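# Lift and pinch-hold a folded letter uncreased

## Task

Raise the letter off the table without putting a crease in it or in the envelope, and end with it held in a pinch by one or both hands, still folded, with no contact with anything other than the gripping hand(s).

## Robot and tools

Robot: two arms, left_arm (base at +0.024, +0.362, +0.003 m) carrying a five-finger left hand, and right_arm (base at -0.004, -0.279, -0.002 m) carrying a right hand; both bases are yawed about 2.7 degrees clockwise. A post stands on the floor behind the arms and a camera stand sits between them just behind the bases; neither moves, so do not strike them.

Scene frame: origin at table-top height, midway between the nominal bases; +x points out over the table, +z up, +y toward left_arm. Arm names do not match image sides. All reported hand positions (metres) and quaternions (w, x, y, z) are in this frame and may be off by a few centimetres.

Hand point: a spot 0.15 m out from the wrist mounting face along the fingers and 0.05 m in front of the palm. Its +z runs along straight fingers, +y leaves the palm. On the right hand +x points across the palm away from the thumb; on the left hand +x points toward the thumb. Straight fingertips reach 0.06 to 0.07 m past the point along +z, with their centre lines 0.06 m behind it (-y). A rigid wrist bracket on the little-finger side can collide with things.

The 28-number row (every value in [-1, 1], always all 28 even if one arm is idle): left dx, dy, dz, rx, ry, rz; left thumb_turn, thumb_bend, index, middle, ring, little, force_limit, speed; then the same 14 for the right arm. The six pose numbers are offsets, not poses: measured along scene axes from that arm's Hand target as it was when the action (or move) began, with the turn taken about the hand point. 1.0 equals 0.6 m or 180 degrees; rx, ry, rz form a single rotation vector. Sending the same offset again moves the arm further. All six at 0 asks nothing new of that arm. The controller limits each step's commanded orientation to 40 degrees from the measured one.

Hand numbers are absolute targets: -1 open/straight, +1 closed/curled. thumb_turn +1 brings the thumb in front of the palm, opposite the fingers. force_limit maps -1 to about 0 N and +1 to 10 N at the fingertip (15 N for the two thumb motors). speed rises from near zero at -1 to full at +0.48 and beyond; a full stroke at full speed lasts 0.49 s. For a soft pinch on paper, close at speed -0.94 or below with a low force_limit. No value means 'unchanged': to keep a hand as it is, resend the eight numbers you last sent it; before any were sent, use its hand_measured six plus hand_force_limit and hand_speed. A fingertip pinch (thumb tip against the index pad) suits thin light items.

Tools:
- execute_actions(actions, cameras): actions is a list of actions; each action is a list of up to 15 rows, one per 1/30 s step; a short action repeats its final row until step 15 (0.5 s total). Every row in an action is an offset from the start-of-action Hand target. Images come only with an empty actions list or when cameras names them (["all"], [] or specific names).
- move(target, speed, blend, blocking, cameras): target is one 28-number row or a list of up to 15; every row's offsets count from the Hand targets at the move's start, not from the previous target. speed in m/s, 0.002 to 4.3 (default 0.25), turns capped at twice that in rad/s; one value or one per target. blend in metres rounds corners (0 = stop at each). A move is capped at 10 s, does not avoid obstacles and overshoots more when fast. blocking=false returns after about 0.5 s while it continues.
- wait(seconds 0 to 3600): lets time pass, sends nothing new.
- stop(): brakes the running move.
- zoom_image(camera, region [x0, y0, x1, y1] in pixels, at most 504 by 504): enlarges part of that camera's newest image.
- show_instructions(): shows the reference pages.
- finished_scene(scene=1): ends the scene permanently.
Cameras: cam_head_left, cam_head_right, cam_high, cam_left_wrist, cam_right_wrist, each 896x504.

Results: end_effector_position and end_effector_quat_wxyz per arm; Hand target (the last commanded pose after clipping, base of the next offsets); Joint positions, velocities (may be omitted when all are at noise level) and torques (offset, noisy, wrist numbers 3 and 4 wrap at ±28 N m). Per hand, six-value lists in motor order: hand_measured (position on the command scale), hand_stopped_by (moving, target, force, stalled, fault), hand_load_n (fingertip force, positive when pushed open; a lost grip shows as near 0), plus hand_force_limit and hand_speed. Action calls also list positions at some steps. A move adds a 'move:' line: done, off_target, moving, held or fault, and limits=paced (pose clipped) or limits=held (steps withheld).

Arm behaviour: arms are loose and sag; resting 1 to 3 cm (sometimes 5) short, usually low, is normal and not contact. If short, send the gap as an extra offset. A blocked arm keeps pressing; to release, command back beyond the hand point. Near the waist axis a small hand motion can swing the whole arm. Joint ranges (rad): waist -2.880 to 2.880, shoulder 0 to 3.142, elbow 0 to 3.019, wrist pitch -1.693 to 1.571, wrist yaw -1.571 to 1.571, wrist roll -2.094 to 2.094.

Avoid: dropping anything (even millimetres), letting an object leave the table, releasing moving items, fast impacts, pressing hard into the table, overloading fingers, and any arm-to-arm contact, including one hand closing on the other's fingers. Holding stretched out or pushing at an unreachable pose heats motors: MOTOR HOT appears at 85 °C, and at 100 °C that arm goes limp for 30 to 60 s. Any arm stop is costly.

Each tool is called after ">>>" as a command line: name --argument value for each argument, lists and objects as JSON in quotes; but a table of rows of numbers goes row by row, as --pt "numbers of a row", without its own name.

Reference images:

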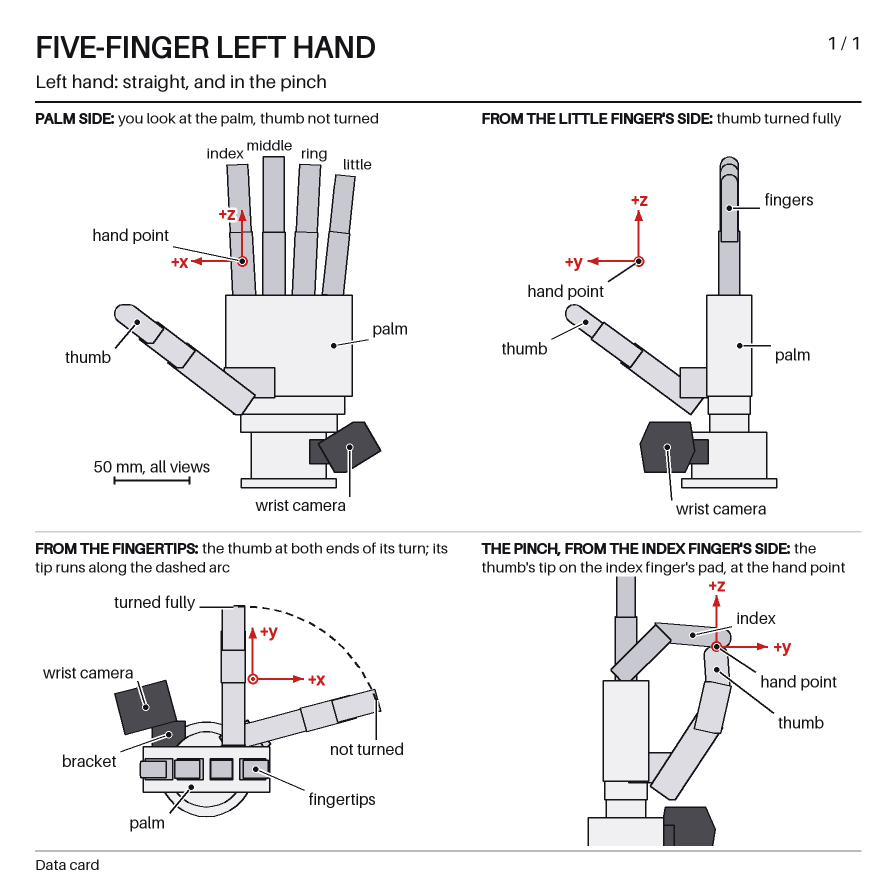

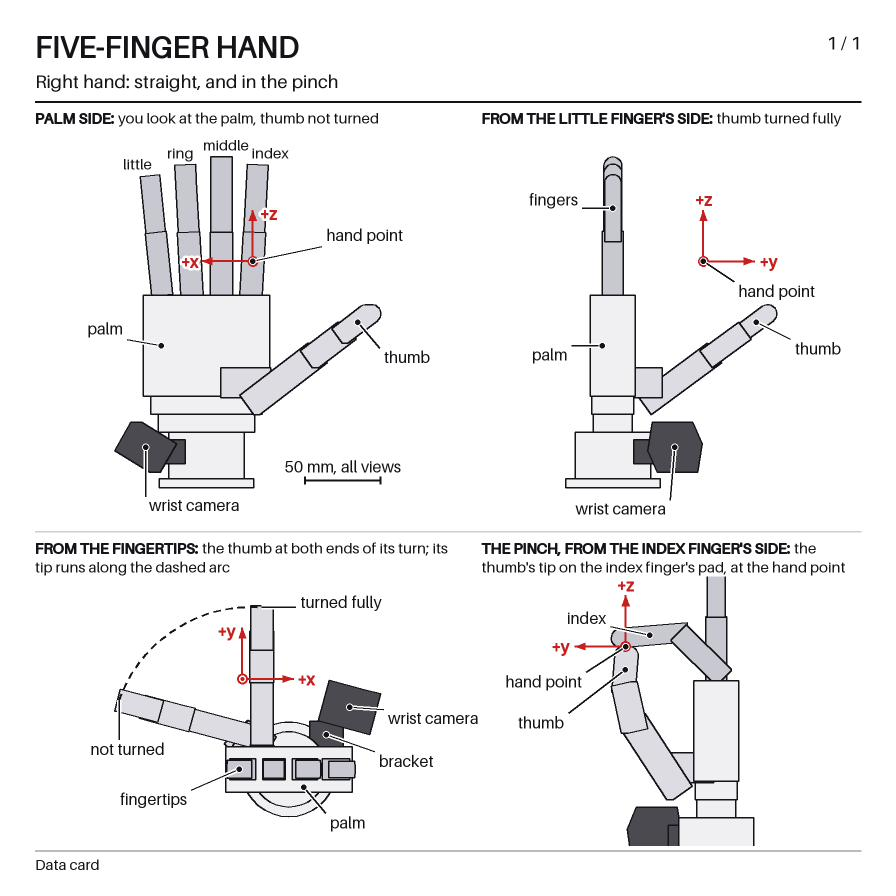

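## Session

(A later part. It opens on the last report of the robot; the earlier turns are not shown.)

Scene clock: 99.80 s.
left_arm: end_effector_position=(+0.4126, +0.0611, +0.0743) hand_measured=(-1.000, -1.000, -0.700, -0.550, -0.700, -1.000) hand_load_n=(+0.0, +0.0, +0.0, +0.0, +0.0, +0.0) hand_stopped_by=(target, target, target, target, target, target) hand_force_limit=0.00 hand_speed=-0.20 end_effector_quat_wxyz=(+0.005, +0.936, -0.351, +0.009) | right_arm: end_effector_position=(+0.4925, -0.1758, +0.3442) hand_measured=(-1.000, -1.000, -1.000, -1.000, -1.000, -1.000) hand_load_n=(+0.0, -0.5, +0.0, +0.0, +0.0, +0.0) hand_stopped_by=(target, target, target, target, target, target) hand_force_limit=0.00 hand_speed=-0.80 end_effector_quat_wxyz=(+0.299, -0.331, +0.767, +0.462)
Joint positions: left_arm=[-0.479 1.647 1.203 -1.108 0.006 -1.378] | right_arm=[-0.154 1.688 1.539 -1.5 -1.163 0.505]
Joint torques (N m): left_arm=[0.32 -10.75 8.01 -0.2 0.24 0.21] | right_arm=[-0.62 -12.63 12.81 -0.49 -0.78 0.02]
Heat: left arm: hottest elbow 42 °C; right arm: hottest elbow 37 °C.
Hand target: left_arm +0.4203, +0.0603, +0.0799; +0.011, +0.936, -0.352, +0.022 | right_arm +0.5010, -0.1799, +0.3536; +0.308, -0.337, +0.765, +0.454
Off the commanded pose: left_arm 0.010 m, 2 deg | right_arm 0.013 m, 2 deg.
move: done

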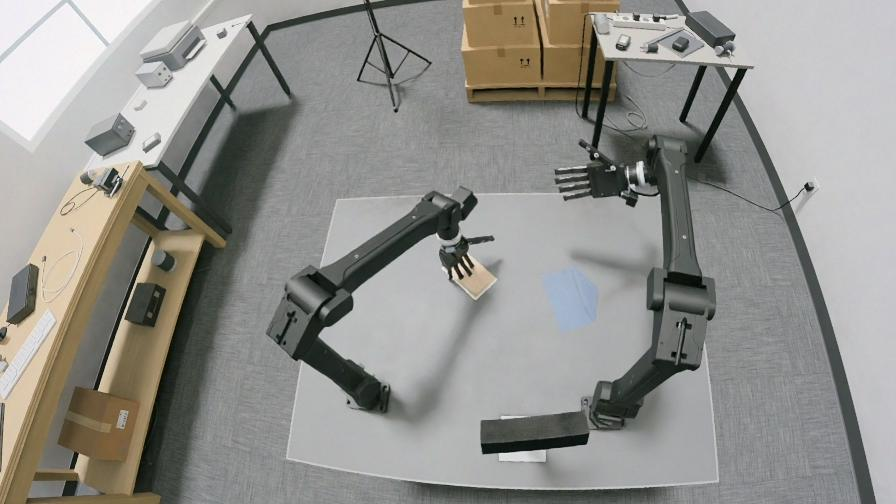

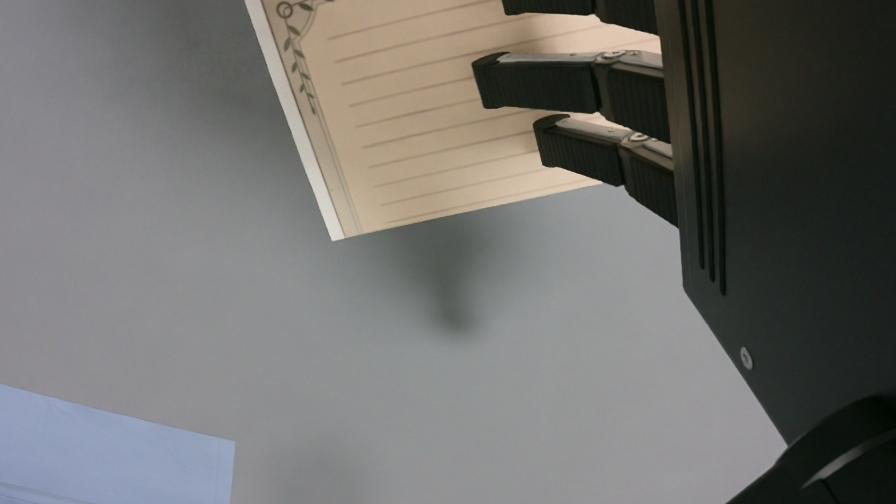

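>>> move --target '[0,0,-0.0167,0,0,0,-1,-1,-0.7,-0.55,-0.7,-1,0,-0.2,0,0,0,0,0,0,-1,-1,-1,-1,-1,-1,0,-0.8]' --speed 0.04

>>> move --target '[0,0,-0.0167,0,0,0,-1,-1,-0.7,-0.55,-0.7,-1,0,-0.2,0,0,0,0,0,0,-1,-1,-1,-1,-1,-1,0,-0.8]' --speed 0.04 --cameras '["cam_head_right","cam_left_wrist"]'

>>> zoom_image --camera "cam_head_right" --region '[430, 220, 510, 310]'

Scene clock: 105.10 s.
left_arm: end_effector_position=(+0.4153, +0.0618, +0.0696) hand_measured=(-1.000, -1.000, -0.700, -0.550, -0.700, -1.000) hand_load_n=(+0.0, -0.5, +0.0, +0.0, +0.0, +0.0) hand_stopped_by=(target, target, target, target, target, target) hand_force_limit=0.00 hand_speed=-0.20 end_effector_quat_wxyz=(+0.006, +0.937, -0.349, +0.014) | right_arm: end_effector_position=(+0.4925, -0.1758, +0.3442) hand_measured=(-1.000, -1.000, -1.000, -1.000, -1.000, -1.000) hand_load_n=(+0.0, +0.0, +0.0, +0.0, +0.0, +0.0) hand_stopped_by=(target, target, target, target, target, target) hand_force_limit=0.00 hand_speed=-0.80 end_effector_quat_wxyz=(+0.299, -0.331, +0.767, +0.462)
Joint positions: left_arm=[-0.474 1.65 1.192 -1.084 0.008 -1.377] | right_arm=[-0.154 1.688 1.539 -1.5 -1.163 0.505]
Joint torques (N m): left_arm=[0.15 -10.11 7.76 -0.13 0.23 0.2] | right_arm=[-0.62 -12.63 12.81 -0.5 -0.79 0.02]
Heat: left arm: hottest elbow 41 °C; right arm: hottest elbow 37 °C.
Hand target: left_arm +0.4203, +0.0603, +0.0699; +0.011, +0.936, -0.352, +0.022 | right_arm +0.5010, -0.1799, +0.3536; +0.308, -0.337, +0.765, +0.454
Off the commanded pose: left_arm 0.005 m, 1 deg | right_arm 0.013 m, 2 deg.
move: done

Scene clock: 105.90 s.
left_arm: end_effector_position=(+0.4148, +0.0619, +0.0688) hand_measured=(-1.000, -1.000, -0.700, -0.550, -0.700, -1.000) hand_load_n=(+0.0, +0.0, -2.0, +0.0, -2.0, +0.0) hand_stopped_by=(target, target, target, target, target, target) hand_force_limit=0.00 hand_speed=-0.20 end_effector_quat_wxyz=(+0.006, +0.935, -0.353, +0.016) | right_arm: end_effector_position=(+0.4925, -0.1758, +0.3442) hand_measured=(-1.000, -1.000, -1.000, -1.000, -1.000, -1.000) hand_load_n=(+0.0, +0.0, +0.0, +0.0, +0.0, +0.0) hand_stopped_by=(target, target, target, target, target, target) hand_force_limit=0.00 hand_speed=-0.80 end_effector_quat_wxyz=(+0.299, -0.331, +0.767, +0.462)
Joint positions: left_arm=[-0.474 1.648 1.187 -1.076 0.008 -1.367] | right_arm=[-0.154 1.688 1.539 -1.5 -1.163 0.505]
Joint torques (N m): left_arm=[0.15 -9.17 6.9 0.59 0.19 0.16] | right_arm=[-0.62 -12.63 12.81 -0.5 -0.78 0.02]
Heat: left arm: hottest elbow 41 °C; right arm: hottest elbow 37 °C.
Hand target: left_arm +0.4203, +0.0603, +0.0599; +0.011, +0.936, -0.352, +0.022 | right_arm +0.5010, -0.1799, +0.3536; +0.308, -0.337, +0.765, +0.454
Off the commanded pose: left_arm 0.011 m, 1 deg | right_arm 0.013 m, 2 deg.
move: off_target (left_arm)

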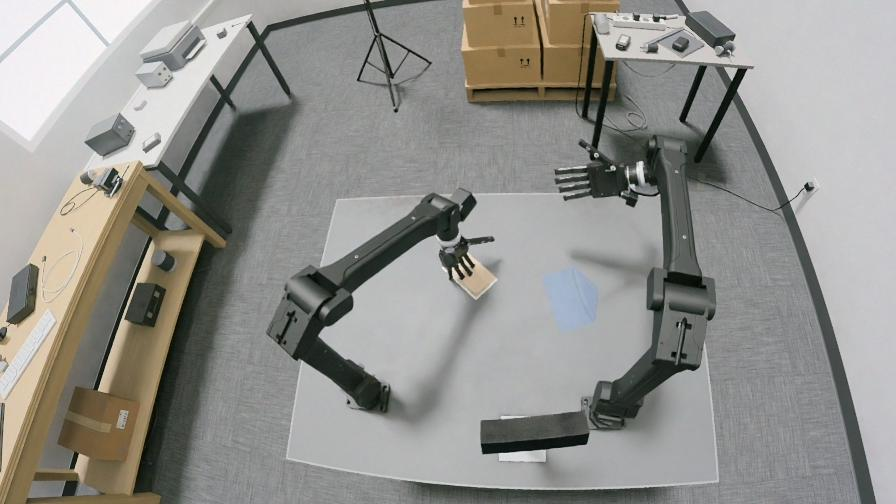

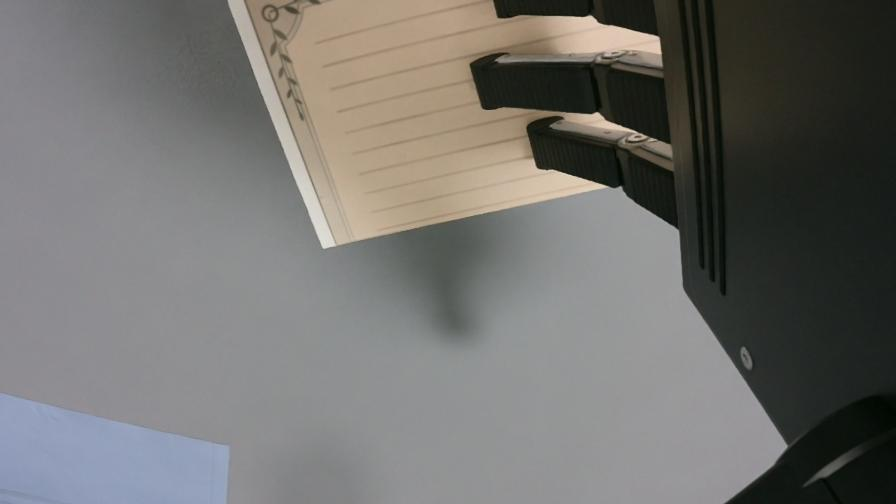

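Scaled by 5.600 from the camera's image (finer frame: 1280x720).

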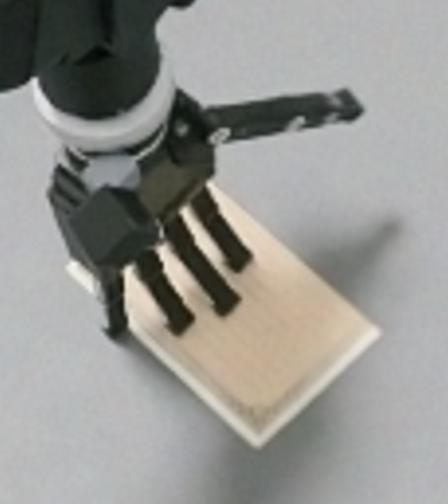

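>>> move --target '[-0.02,0.083,0,0,0,0,-1,-1,-0.7,-0.55,-0.7,-1,0,-0.2,0,0,0,0,0,0,-1,-1,-1,-1,-1,-1,0,-0.8]' --speed 0.06 --cameras '["cam_head_right","cam_left_wrist"]'

>>> zoom_image --camera "cam_head_right" --region '[420, 220, 510, 310]'

Scene clock: 112.53 s.
left_arm: end_effector_position=(+0.4090, +0.0979, +0.0702) hand_measured=(-1.000, -1.000, -0.700, -0.550, -0.700, -1.000) hand_load_n=(+0.0, -0.5, +0.0, +0.0, -4.5, +0.0) hand_stopped_by=(target, target, target, target, target, target) hand_force_limit=0.00 hand_speed=-0.20 end_effector_quat_wxyz=(+0.016, +0.935, -0.353, +0.029) | right_arm: end_effector_position=(+0.4925, -0.1758, +0.3442) hand_measured=(-1.000, -1.000, -1.000, -1.000, -1.000, -1.000) hand_load_n=(+0.0, -0.5, +0.0, +0.0, +0.0, +0.0) hand_stopped_by=(target, target, target, target, target, target) hand_force_limit=0.00 hand_speed=-0.80 end_effector_quat_wxyz=(+0.299, -0.331, +0.767, +0.462)
Joint positions: left_arm=[-0.402 1.579 1.1 -1.032 0.028 -1.297] | right_arm=[-0.154 1.688 1.539 -1.5 -1.163 0.505]
Joint torques (N m): left_arm=[0.79 -8.94 6 -0.39 -0.13 0.27] | right_arm=[-0.62 -12.63 12.81 -0.5 -0.78 0.02]
Heat: left arm: hottest elbow 40 °C; right arm: hottest elbow 38 °C.
Hand target: left_arm +0.4083, +0.1101, +0.0599; +0.011, +0.936, -0.352, +0.022 | right_arm +0.5010, -0.1799, +0.3536; +0.308, -0.337, +0.765, +0.454
Off the commanded pose: left_arm 0.016 m, 1 deg | right_arm 0.013 m, 2 deg.
move: off_target (left_arm)

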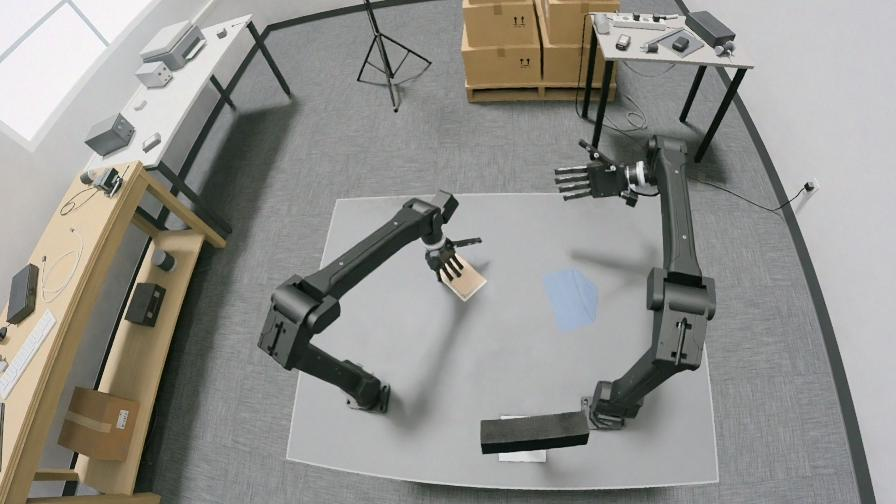

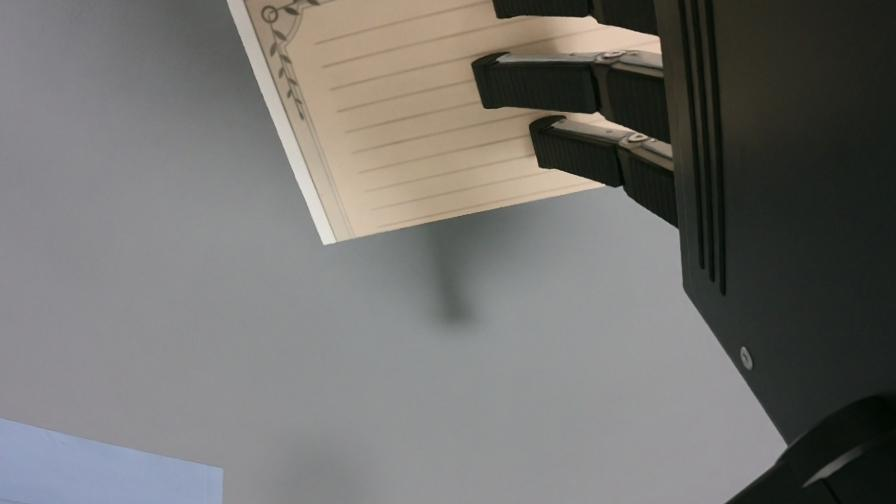

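Scaled by 5.600 from the camera's image (finer frame: 1280x720).

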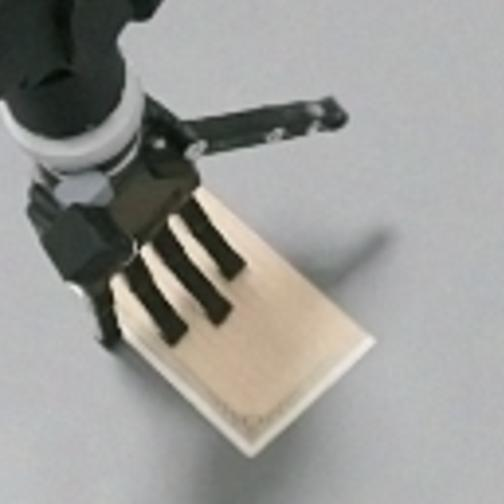

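>>> move --target '[-0.03,0.197,0,0,0,0.078,-1,-1,-0.7,-0.55,-0.7,-1,0,-0.2,0,0,0,0,0,0,-1,-1,-1,-1,-1,-1,0,-0.8]' --speed 0.08 --cameras '["cam_head_right","cam_left_wrist"]'

>>> zoom_image --camera "cam_head_right" --region '[380, 220, 490, 320]'

Scene clock: 118.37 s.
left_arm: end_effector_position=(+0.3940, +0.2172, +0.0697) hand_measured=(-1.000, -1.000, -0.700, -0.550, -0.700, -1.000) hand_load_n=(+0.0, +0.0, +0.0, -0.5, -5.0, +0.0) hand_stopped_by=(target, target, target, target, target, target) hand_force_limit=0.00 hand_speed=-0.20 end_effector_quat_wxyz=(+0.014, +0.971, -0.236, +0.030) | right_arm: end_effector_position=(+0.4925, -0.1758, +0.3442) hand_measured=(-1.000, -1.000, -1.000, -1.000, -1.000, -1.000) hand_load_n=(+0.0, +0.0, +0.0, +0.0, +0.0, +0.0) hand_stopped_by=(target, target, target, target, target, target) hand_force_limit=0.00 hand_speed=-0.80 end_effector_quat_wxyz=(+0.299, -0.331, +0.767, +0.462)
Joint positions: left_arm=[-0.144 1.408 0.907 -1.012 0.031 -1.285] | right_arm=[-0.154 1.688 1.539 -1.5 -1.163 0.505]
Joint torques (N m): left_arm=[0.91 -6.42 5.9 -0.36 -0.22 0.24] | right_arm=[-0.62 -12.69 12.83 -0.51 -0.78 0.02]
Heat: left arm: hottest elbow 39 °C; right arm: hottest elbow 38 °C.
Hand target: left_arm +0.3903, +0.2283, +0.0599; +0.008, +0.972, -0.235, +0.023 | right_arm +0.5010, -0.1799, +0.3536; +0.308, -0.337, +0.765, +0.454
Off the commanded pose: left_arm 0.015 m, 1 deg | right_arm 0.013 m, 2 deg.
move: off_target (left_arm)

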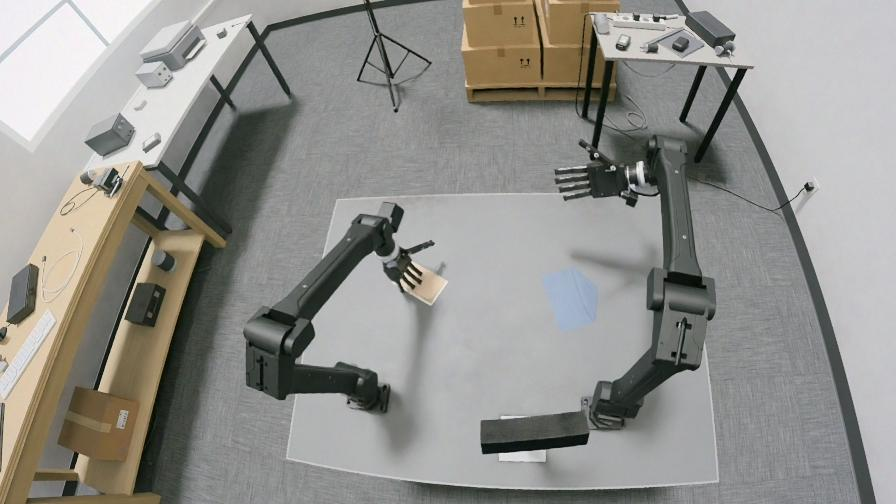

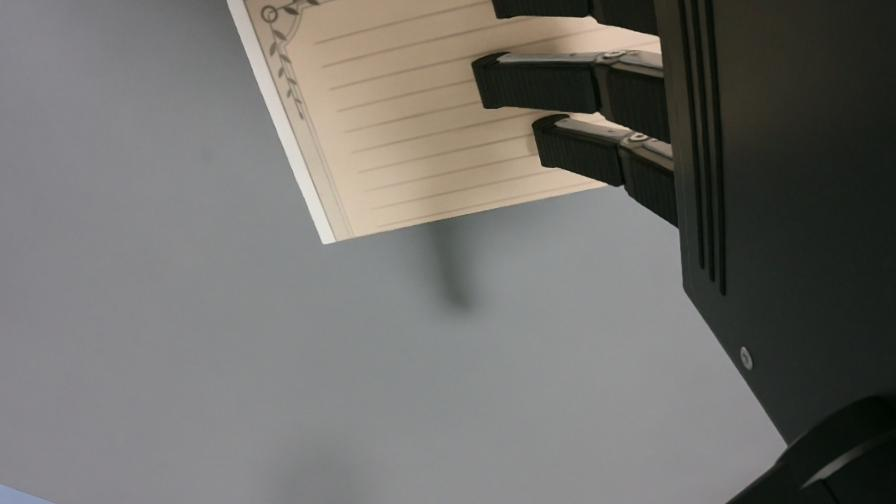

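Scaled by 4.582 from the camera's image (finer frame: 1280x720).

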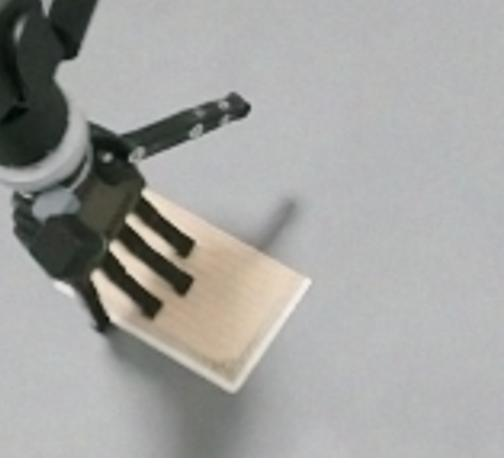

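>>> move --target '[-0.03,0.2,0.005,0,0,0.078,-1,-1,-0.7,-0.55,-0.7,-1,0,-0.2,0,0,0,0,0,0,-1,-1,-1,-1,-1,-1,0,-0.8]' --speed 0.08 --cameras '["cam_head_left","cam_head_right","cam_high","cam_left_wrist"]'

>>> zoom_image --camera "cam_head_right" --region '[320, 220, 450, 340]'

Scene clock: 122.47 s.
left_arm: end_effector_position=(+0.3810, +0.3395, +0.0702) hand_measured=(-1.000, -1.000, -0.700, -0.550, -0.700, -1.000) hand_load_n=(+0.0, +0.0, +0.0, +0.0, -5.5, +0.0) hand_stopped_by=(target, target, target, target, target, target) hand_force_limit=0.00 hand_speed=-0.20 end_effector_quat_wxyz=(+0.009, +0.993, -0.116, +0.036) | right_arm: end_effector_position=(+0.4925, -0.1758, +0.3442) hand_measured=(-1.000, -1.000, -1.000, -1.000, -1.000, -1.000) hand_load_n=(+0.0, +0.0, +0.0, +0.0, +0.0, +0.0) hand_stopped_by=(target, target, target, target, target, target) hand_force_limit=0.00 hand_speed=-0.80 end_effector_quat_wxyz=(+0.299, -0.331, +0.767, +0.462)
Joint positions: left_arm=[0.192 1.311 0.815 -1.01 0.035 -1.192] | right_arm=[-0.154 1.688 1.539 -1.5 -1.163 0.505]
Joint torques (N m): left_arm=[0.85 -5.42 6.28 -0.95 -0.23 0.28] | right_arm=[-0.62 -12.63 12.82 -0.5 -0.78 0.02]
Heat: left arm: hottest elbow 39 °C; right arm: hottest elbow 38 °C.
Hand target: left_arm +0.3723, +0.3483, +0.0629; +0.005, +0.993, -0.115, +0.024 | right_arm +0.5010, -0.1799, +0.3536; +0.308, -0.337, +0.765, +0.454
Off the commanded pose: left_arm 0.014 m, 1 deg | right_arm 0.013 m, 2 deg.
move: off_target (left_arm)

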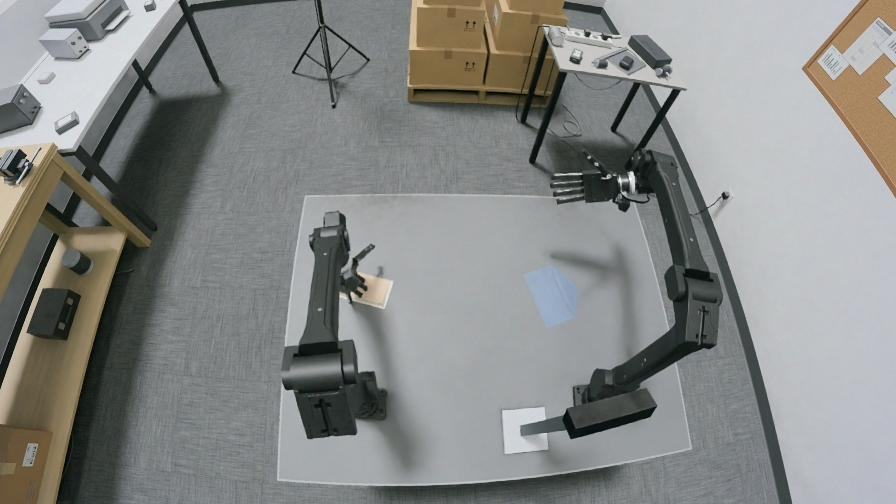

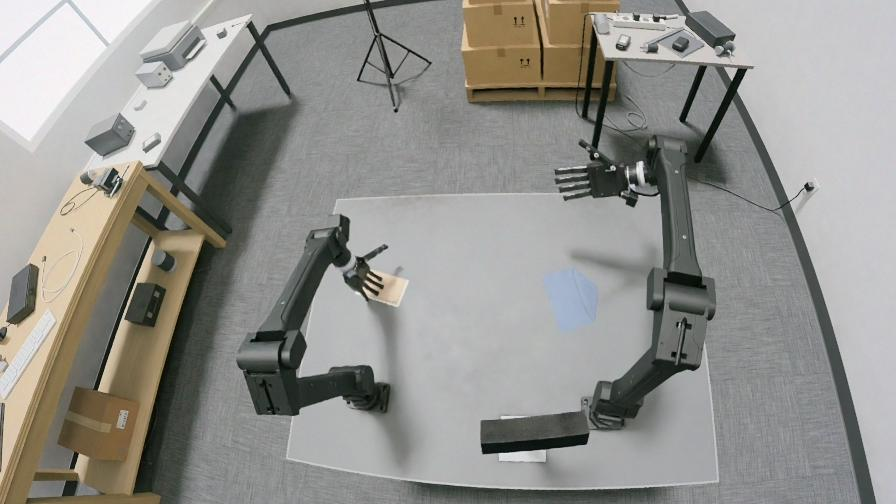

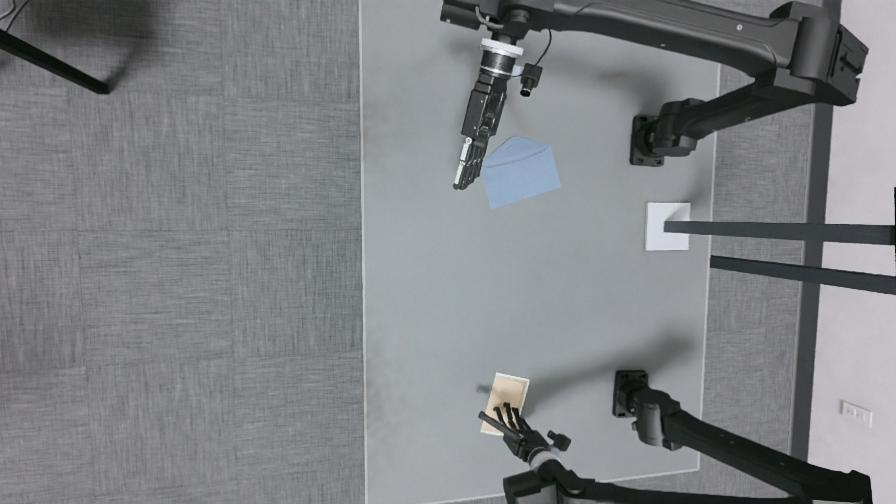

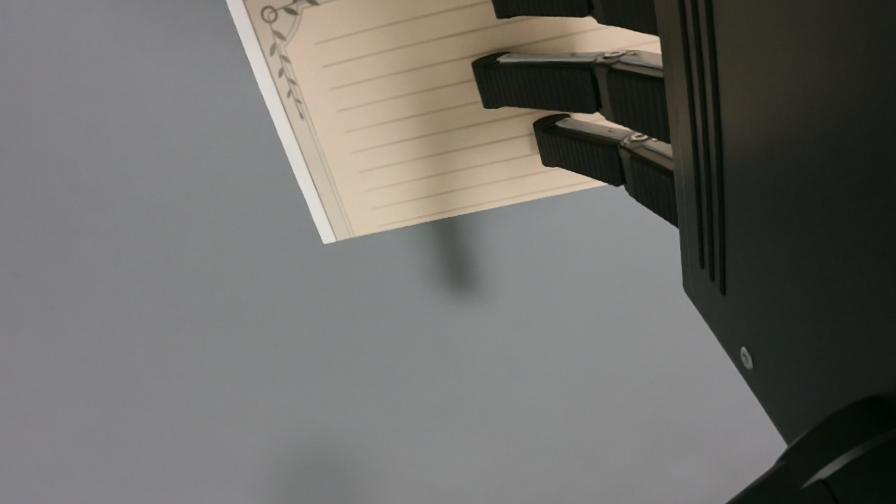

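Scaled by 3.877 from the camera's image (finer frame: 1280x720).

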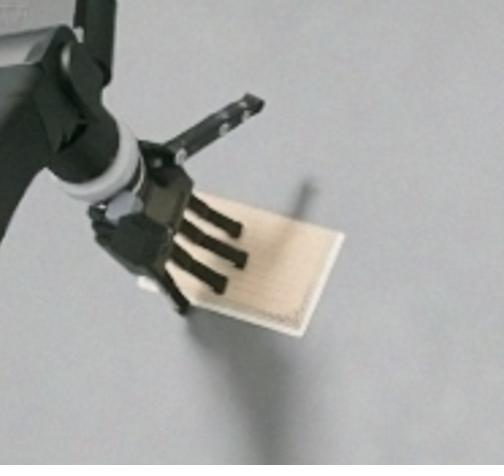

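>>> move --target '[-0.013,0.217,0.003,0,0,0.06,-1,-1,-0.7,-0.55,-0.7,-1,0,-0.2,0,0,0,0,0,0,-1,-1,-1,-1,-1,-1,0,-0.8]' --speed 0.08 --cameras '["cam_head_left","cam_head_right","cam_high","cam_left_wrist"]'

>>> zoom_image --camera "cam_high" --region '[420, 380, 580, 504]'

>>> zoom_image --camera "cam_head_right" --region '[280, 220, 410, 340]'

Scene clock: 129.50 s.
left_arm: end_effector_position=(+0.3636, +0.4641, +0.0691) hand_measured=(-1.000, -1.000, -0.700, -0.550, -0.700, -1.000) hand_load_n=(+0.0, +0.0, +0.0, +0.0, -8.5, +0.0) hand_stopped_by=(target, target, target, target, target, target) hand_force_limit=0.00 hand_speed=-0.20 end_effector_quat_wxyz=(+0.010, +0.999, -0.023, +0.032) | right_arm: end_effector_position=(+0.4925, -0.1758, +0.3442) hand_measured=(-1.000, -1.000, -1.000, -1.000, -1.000, -1.000) hand_load_n=(+0.0, +0.0, +0.0, +0.0, +0.0, +0.5) hand_stopped_by=(target, target, target, target, target, target) hand_force_limit=0.00 hand_speed=-0.80 end_effector_quat_wxyz=(+0.299, -0.331, +0.767, +0.462)
Joint positions: left_arm=[0.557 1.349 0.847 -1.024 0.049 -1.013] | right_arm=[-0.154 1.688 1.539 -1.5 -1.163 0.505]
Joint torques (N m): left_arm=[1.08 -3.84 8.88 -0.69 -0.42 0.27] | right_arm=[-0.67 -12.75 12.82 -0.5 -0.78 0.02]
Heat: left arm: hottest elbow 38 °C; right arm: hottest elbow 38 °C.
Hand target: left_arm +0.3645, +0.4785, +0.0647; +0.003, +0.999, -0.021, +0.024 | right_arm +0.5010, -0.1799, +0.3536; +0.308, -0.337, +0.765, +0.454
Off the commanded pose: left_arm 0.015 m, 1 deg | right_arm 0.013 m, 2 deg.
move: off_target (left_arm)

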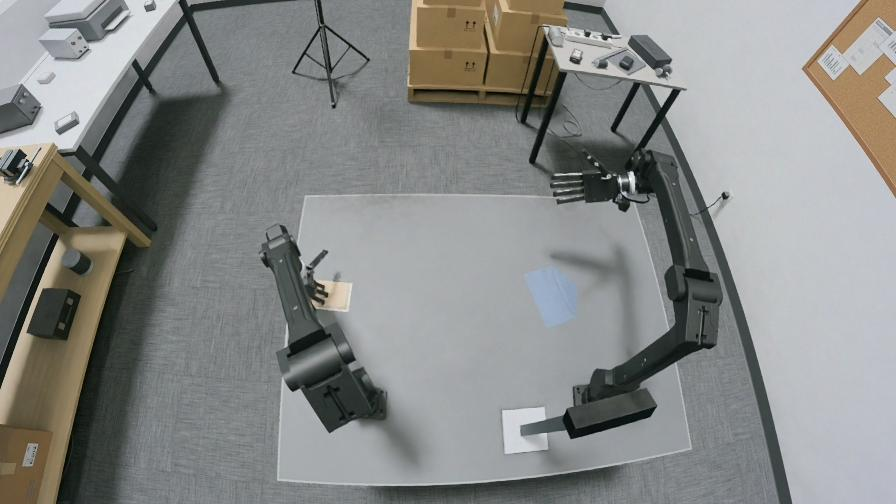

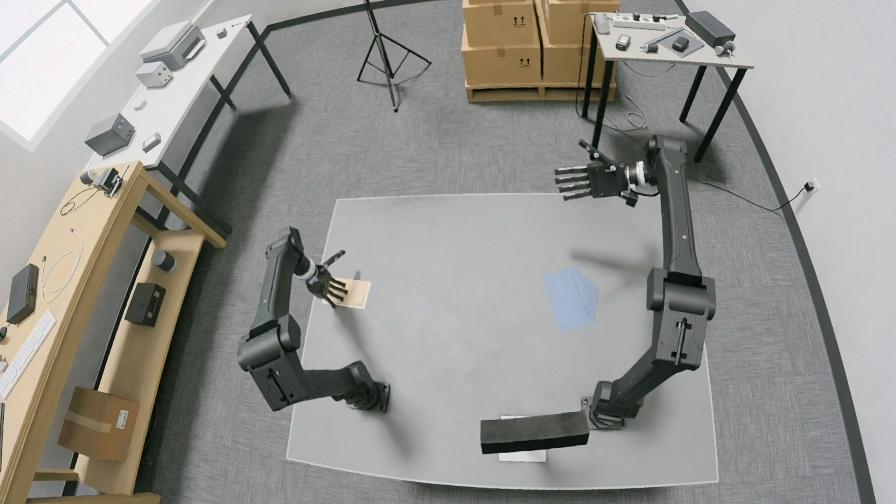

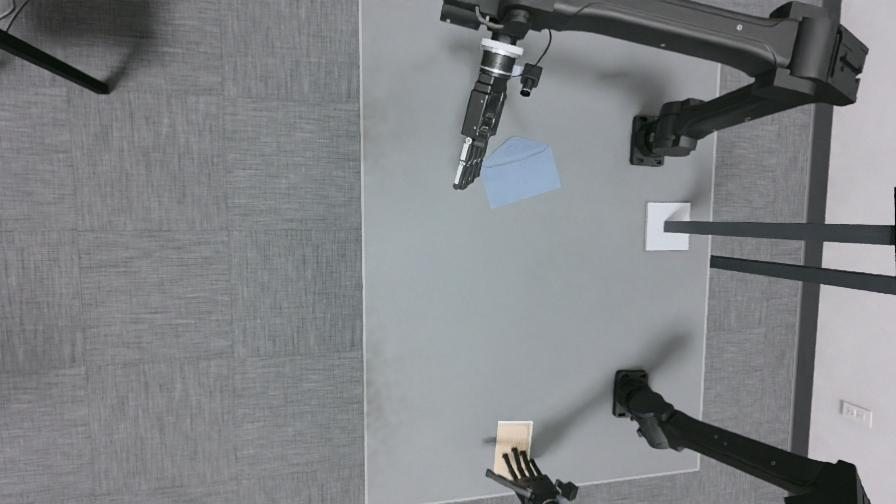

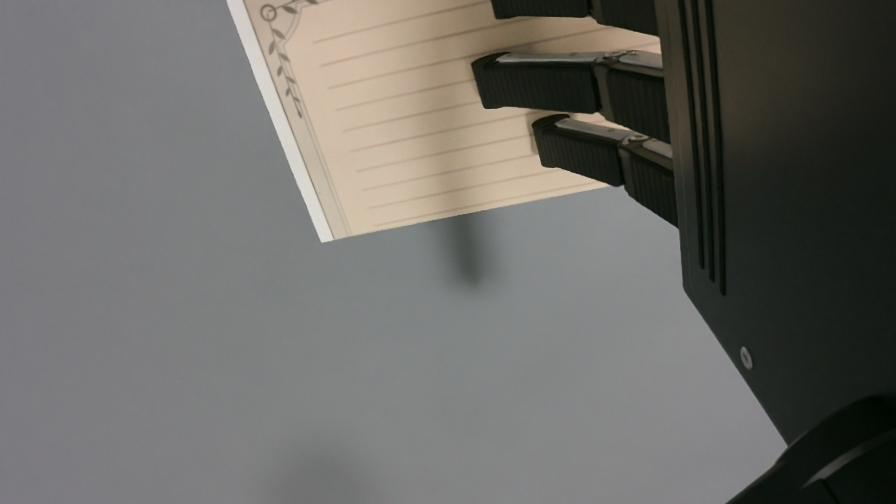

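Scaled by 3.150 from the camera's image (finer frame: 1280x720).

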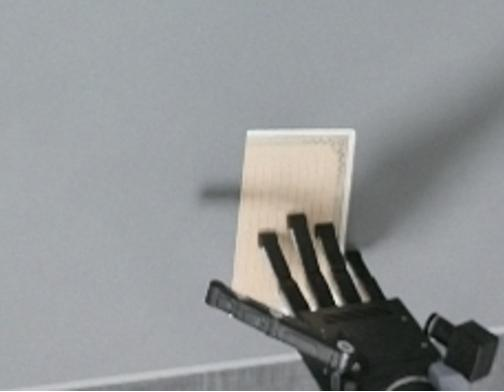

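Scaled by 3.877 from the camera's image (finer frame: 1280x720).

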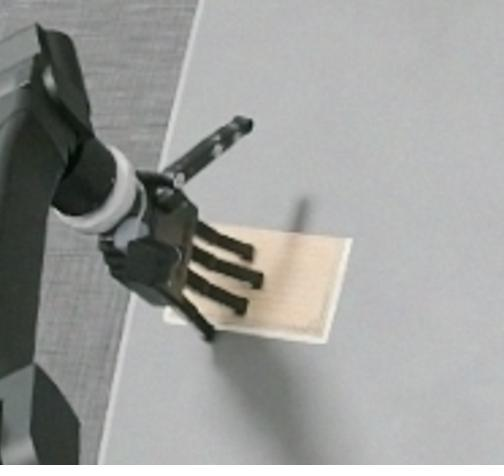

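>>> move --target '[0.004,0.13,0.008,0,0.016,0.003,-1,-1,-0.7,-0.55,-0.7,-1,0,-0.2,0,0,0,0,0,0,-1,-1,-1,-1,-1,-1,0,-0.8]' --speed 0.07 --cameras '["cam_head_left","cam_head_right","cam_high","cam_left_wrist"]'

>>> zoom_image --camera "cam_high" --region '[420, 380, 580, 504]'

>>> zoom_image --camera "cam_head_right" --region '[260, 220, 390, 340]'

Scene clock: 142.43 s.
left_arm: end_effector_position=(+0.3634, +0.5384, +0.0682) hand_measured=(-1.000, -1.000, -0.700, -0.550, -0.700, -1.000) hand_load_n=(+0.0, +0.0, -5.5, -0.5, +0.0, +0.0) hand_stopped_by=(target, target, target, target, target, target) hand_force_limit=0.00 hand_speed=-0.20 end_effector_quat_wxyz=(+0.016, +1.000, -0.024, +0.002) | right_arm: end_effector_position=(+0.4925, -0.1758, +0.3442) hand_measured=(-1.000, -1.000, -1.000, -1.000, -1.000, -1.000) hand_load_n=(+0.5, -0.5, +0.0, +0.0, +0.0, +0.0) hand_stopped_by=(target, target, target, target, target, target) hand_force_limit=0.00 hand_speed=-0.80 end_effector_quat_wxyz=(+0.299, -0.331, +0.767, +0.462)
Joint positions: left_arm=[0.712 1.493 0.997 -1.092 0.026 -0.855] | right_arm=[-0.154 1.688 1.539 -1.5 -1.163 0.505]
Joint torques (N m): left_arm=[0.73 -6.36 9.91 -0.98 -0.58 0.17] | right_arm=[-0.62 -12.69 12.81 -0.49 -0.78 0.02]
Heat: left arm: hottest elbow 38 °C; right arm: hottest elbow 39 °C.
Hand target: left_arm +0.3669, +0.5565, +0.0695; +0.003, +1.000, -0.016, -0.001 | right_arm +0.5010, -0.1799, +0.3536; +0.308, -0.337, +0.765, +0.454
Off the commanded pose: left_arm 0.018 m, 2 deg | right_arm 0.013 m, 2 deg.
move: off_target (left_arm)

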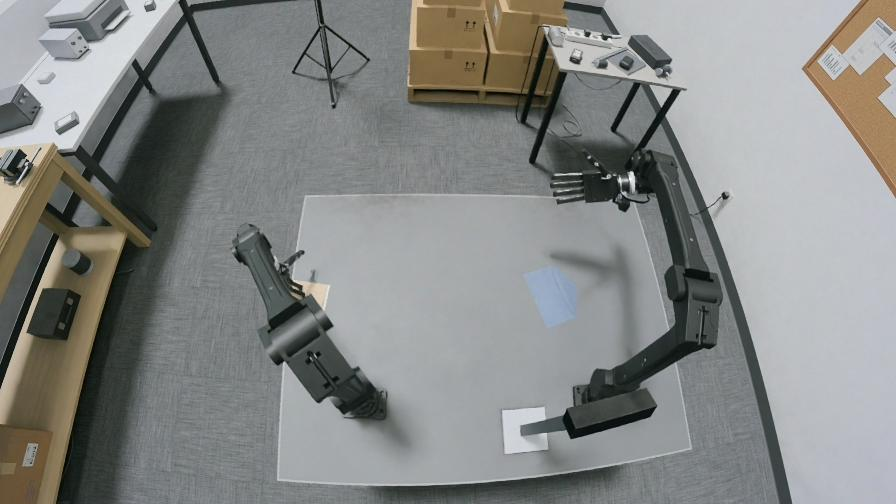

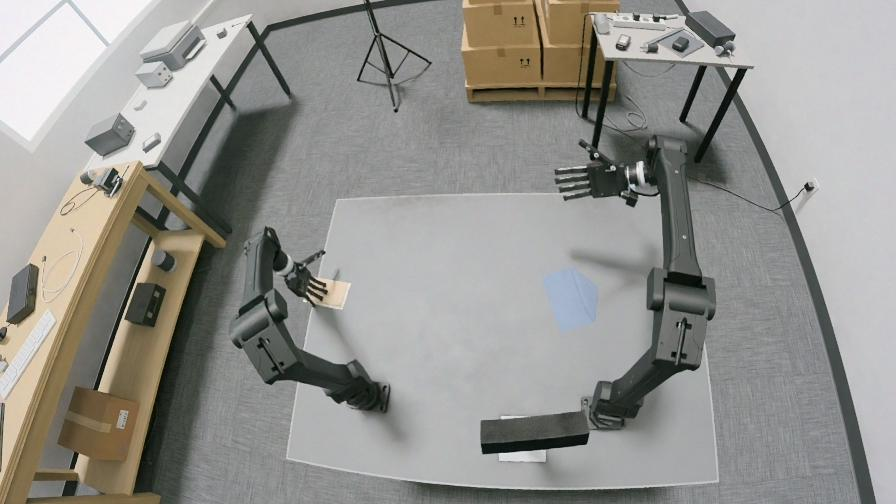

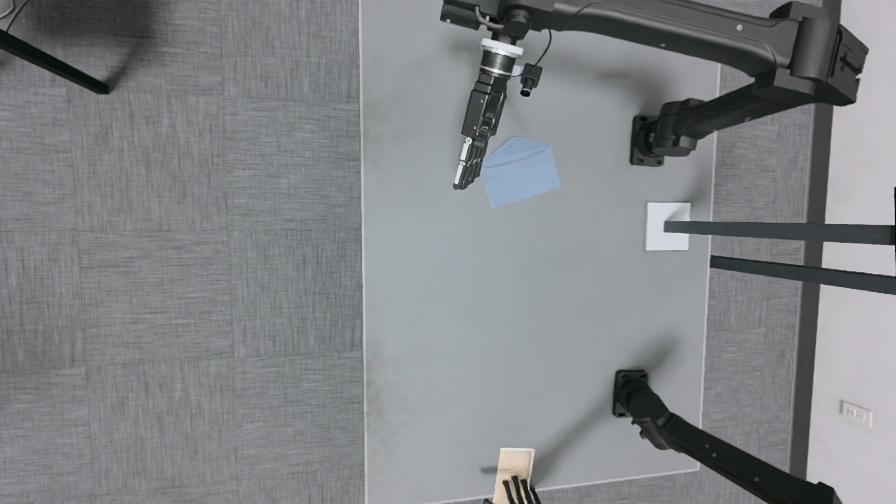

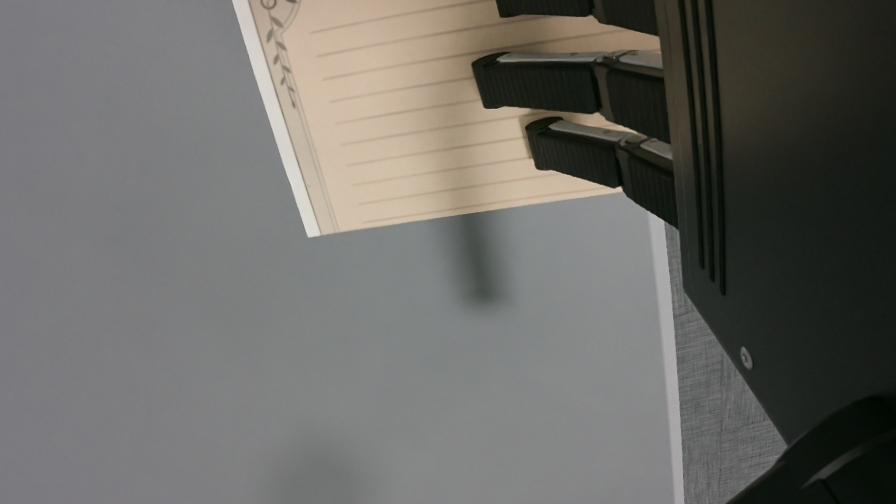

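Scaled by 3.150 from the camera's image (finer frame: 1280x720).

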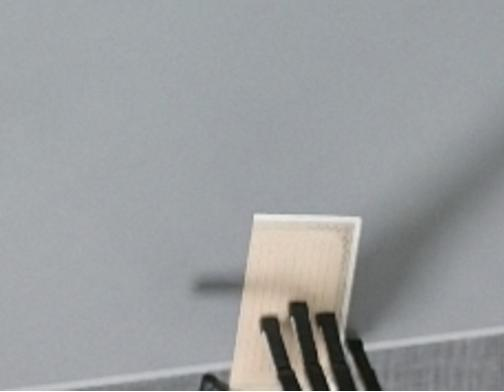

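Scaled by 3.877 from the camera's image (finer frame: 1280x720).

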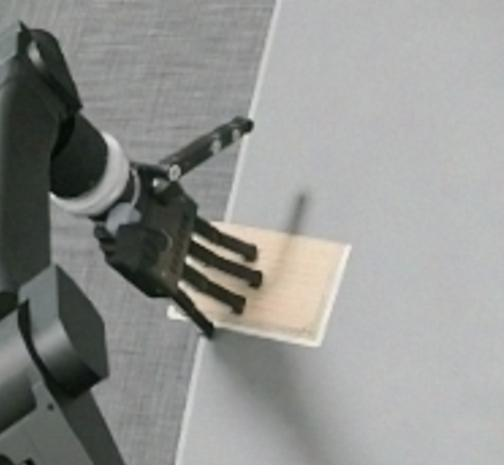

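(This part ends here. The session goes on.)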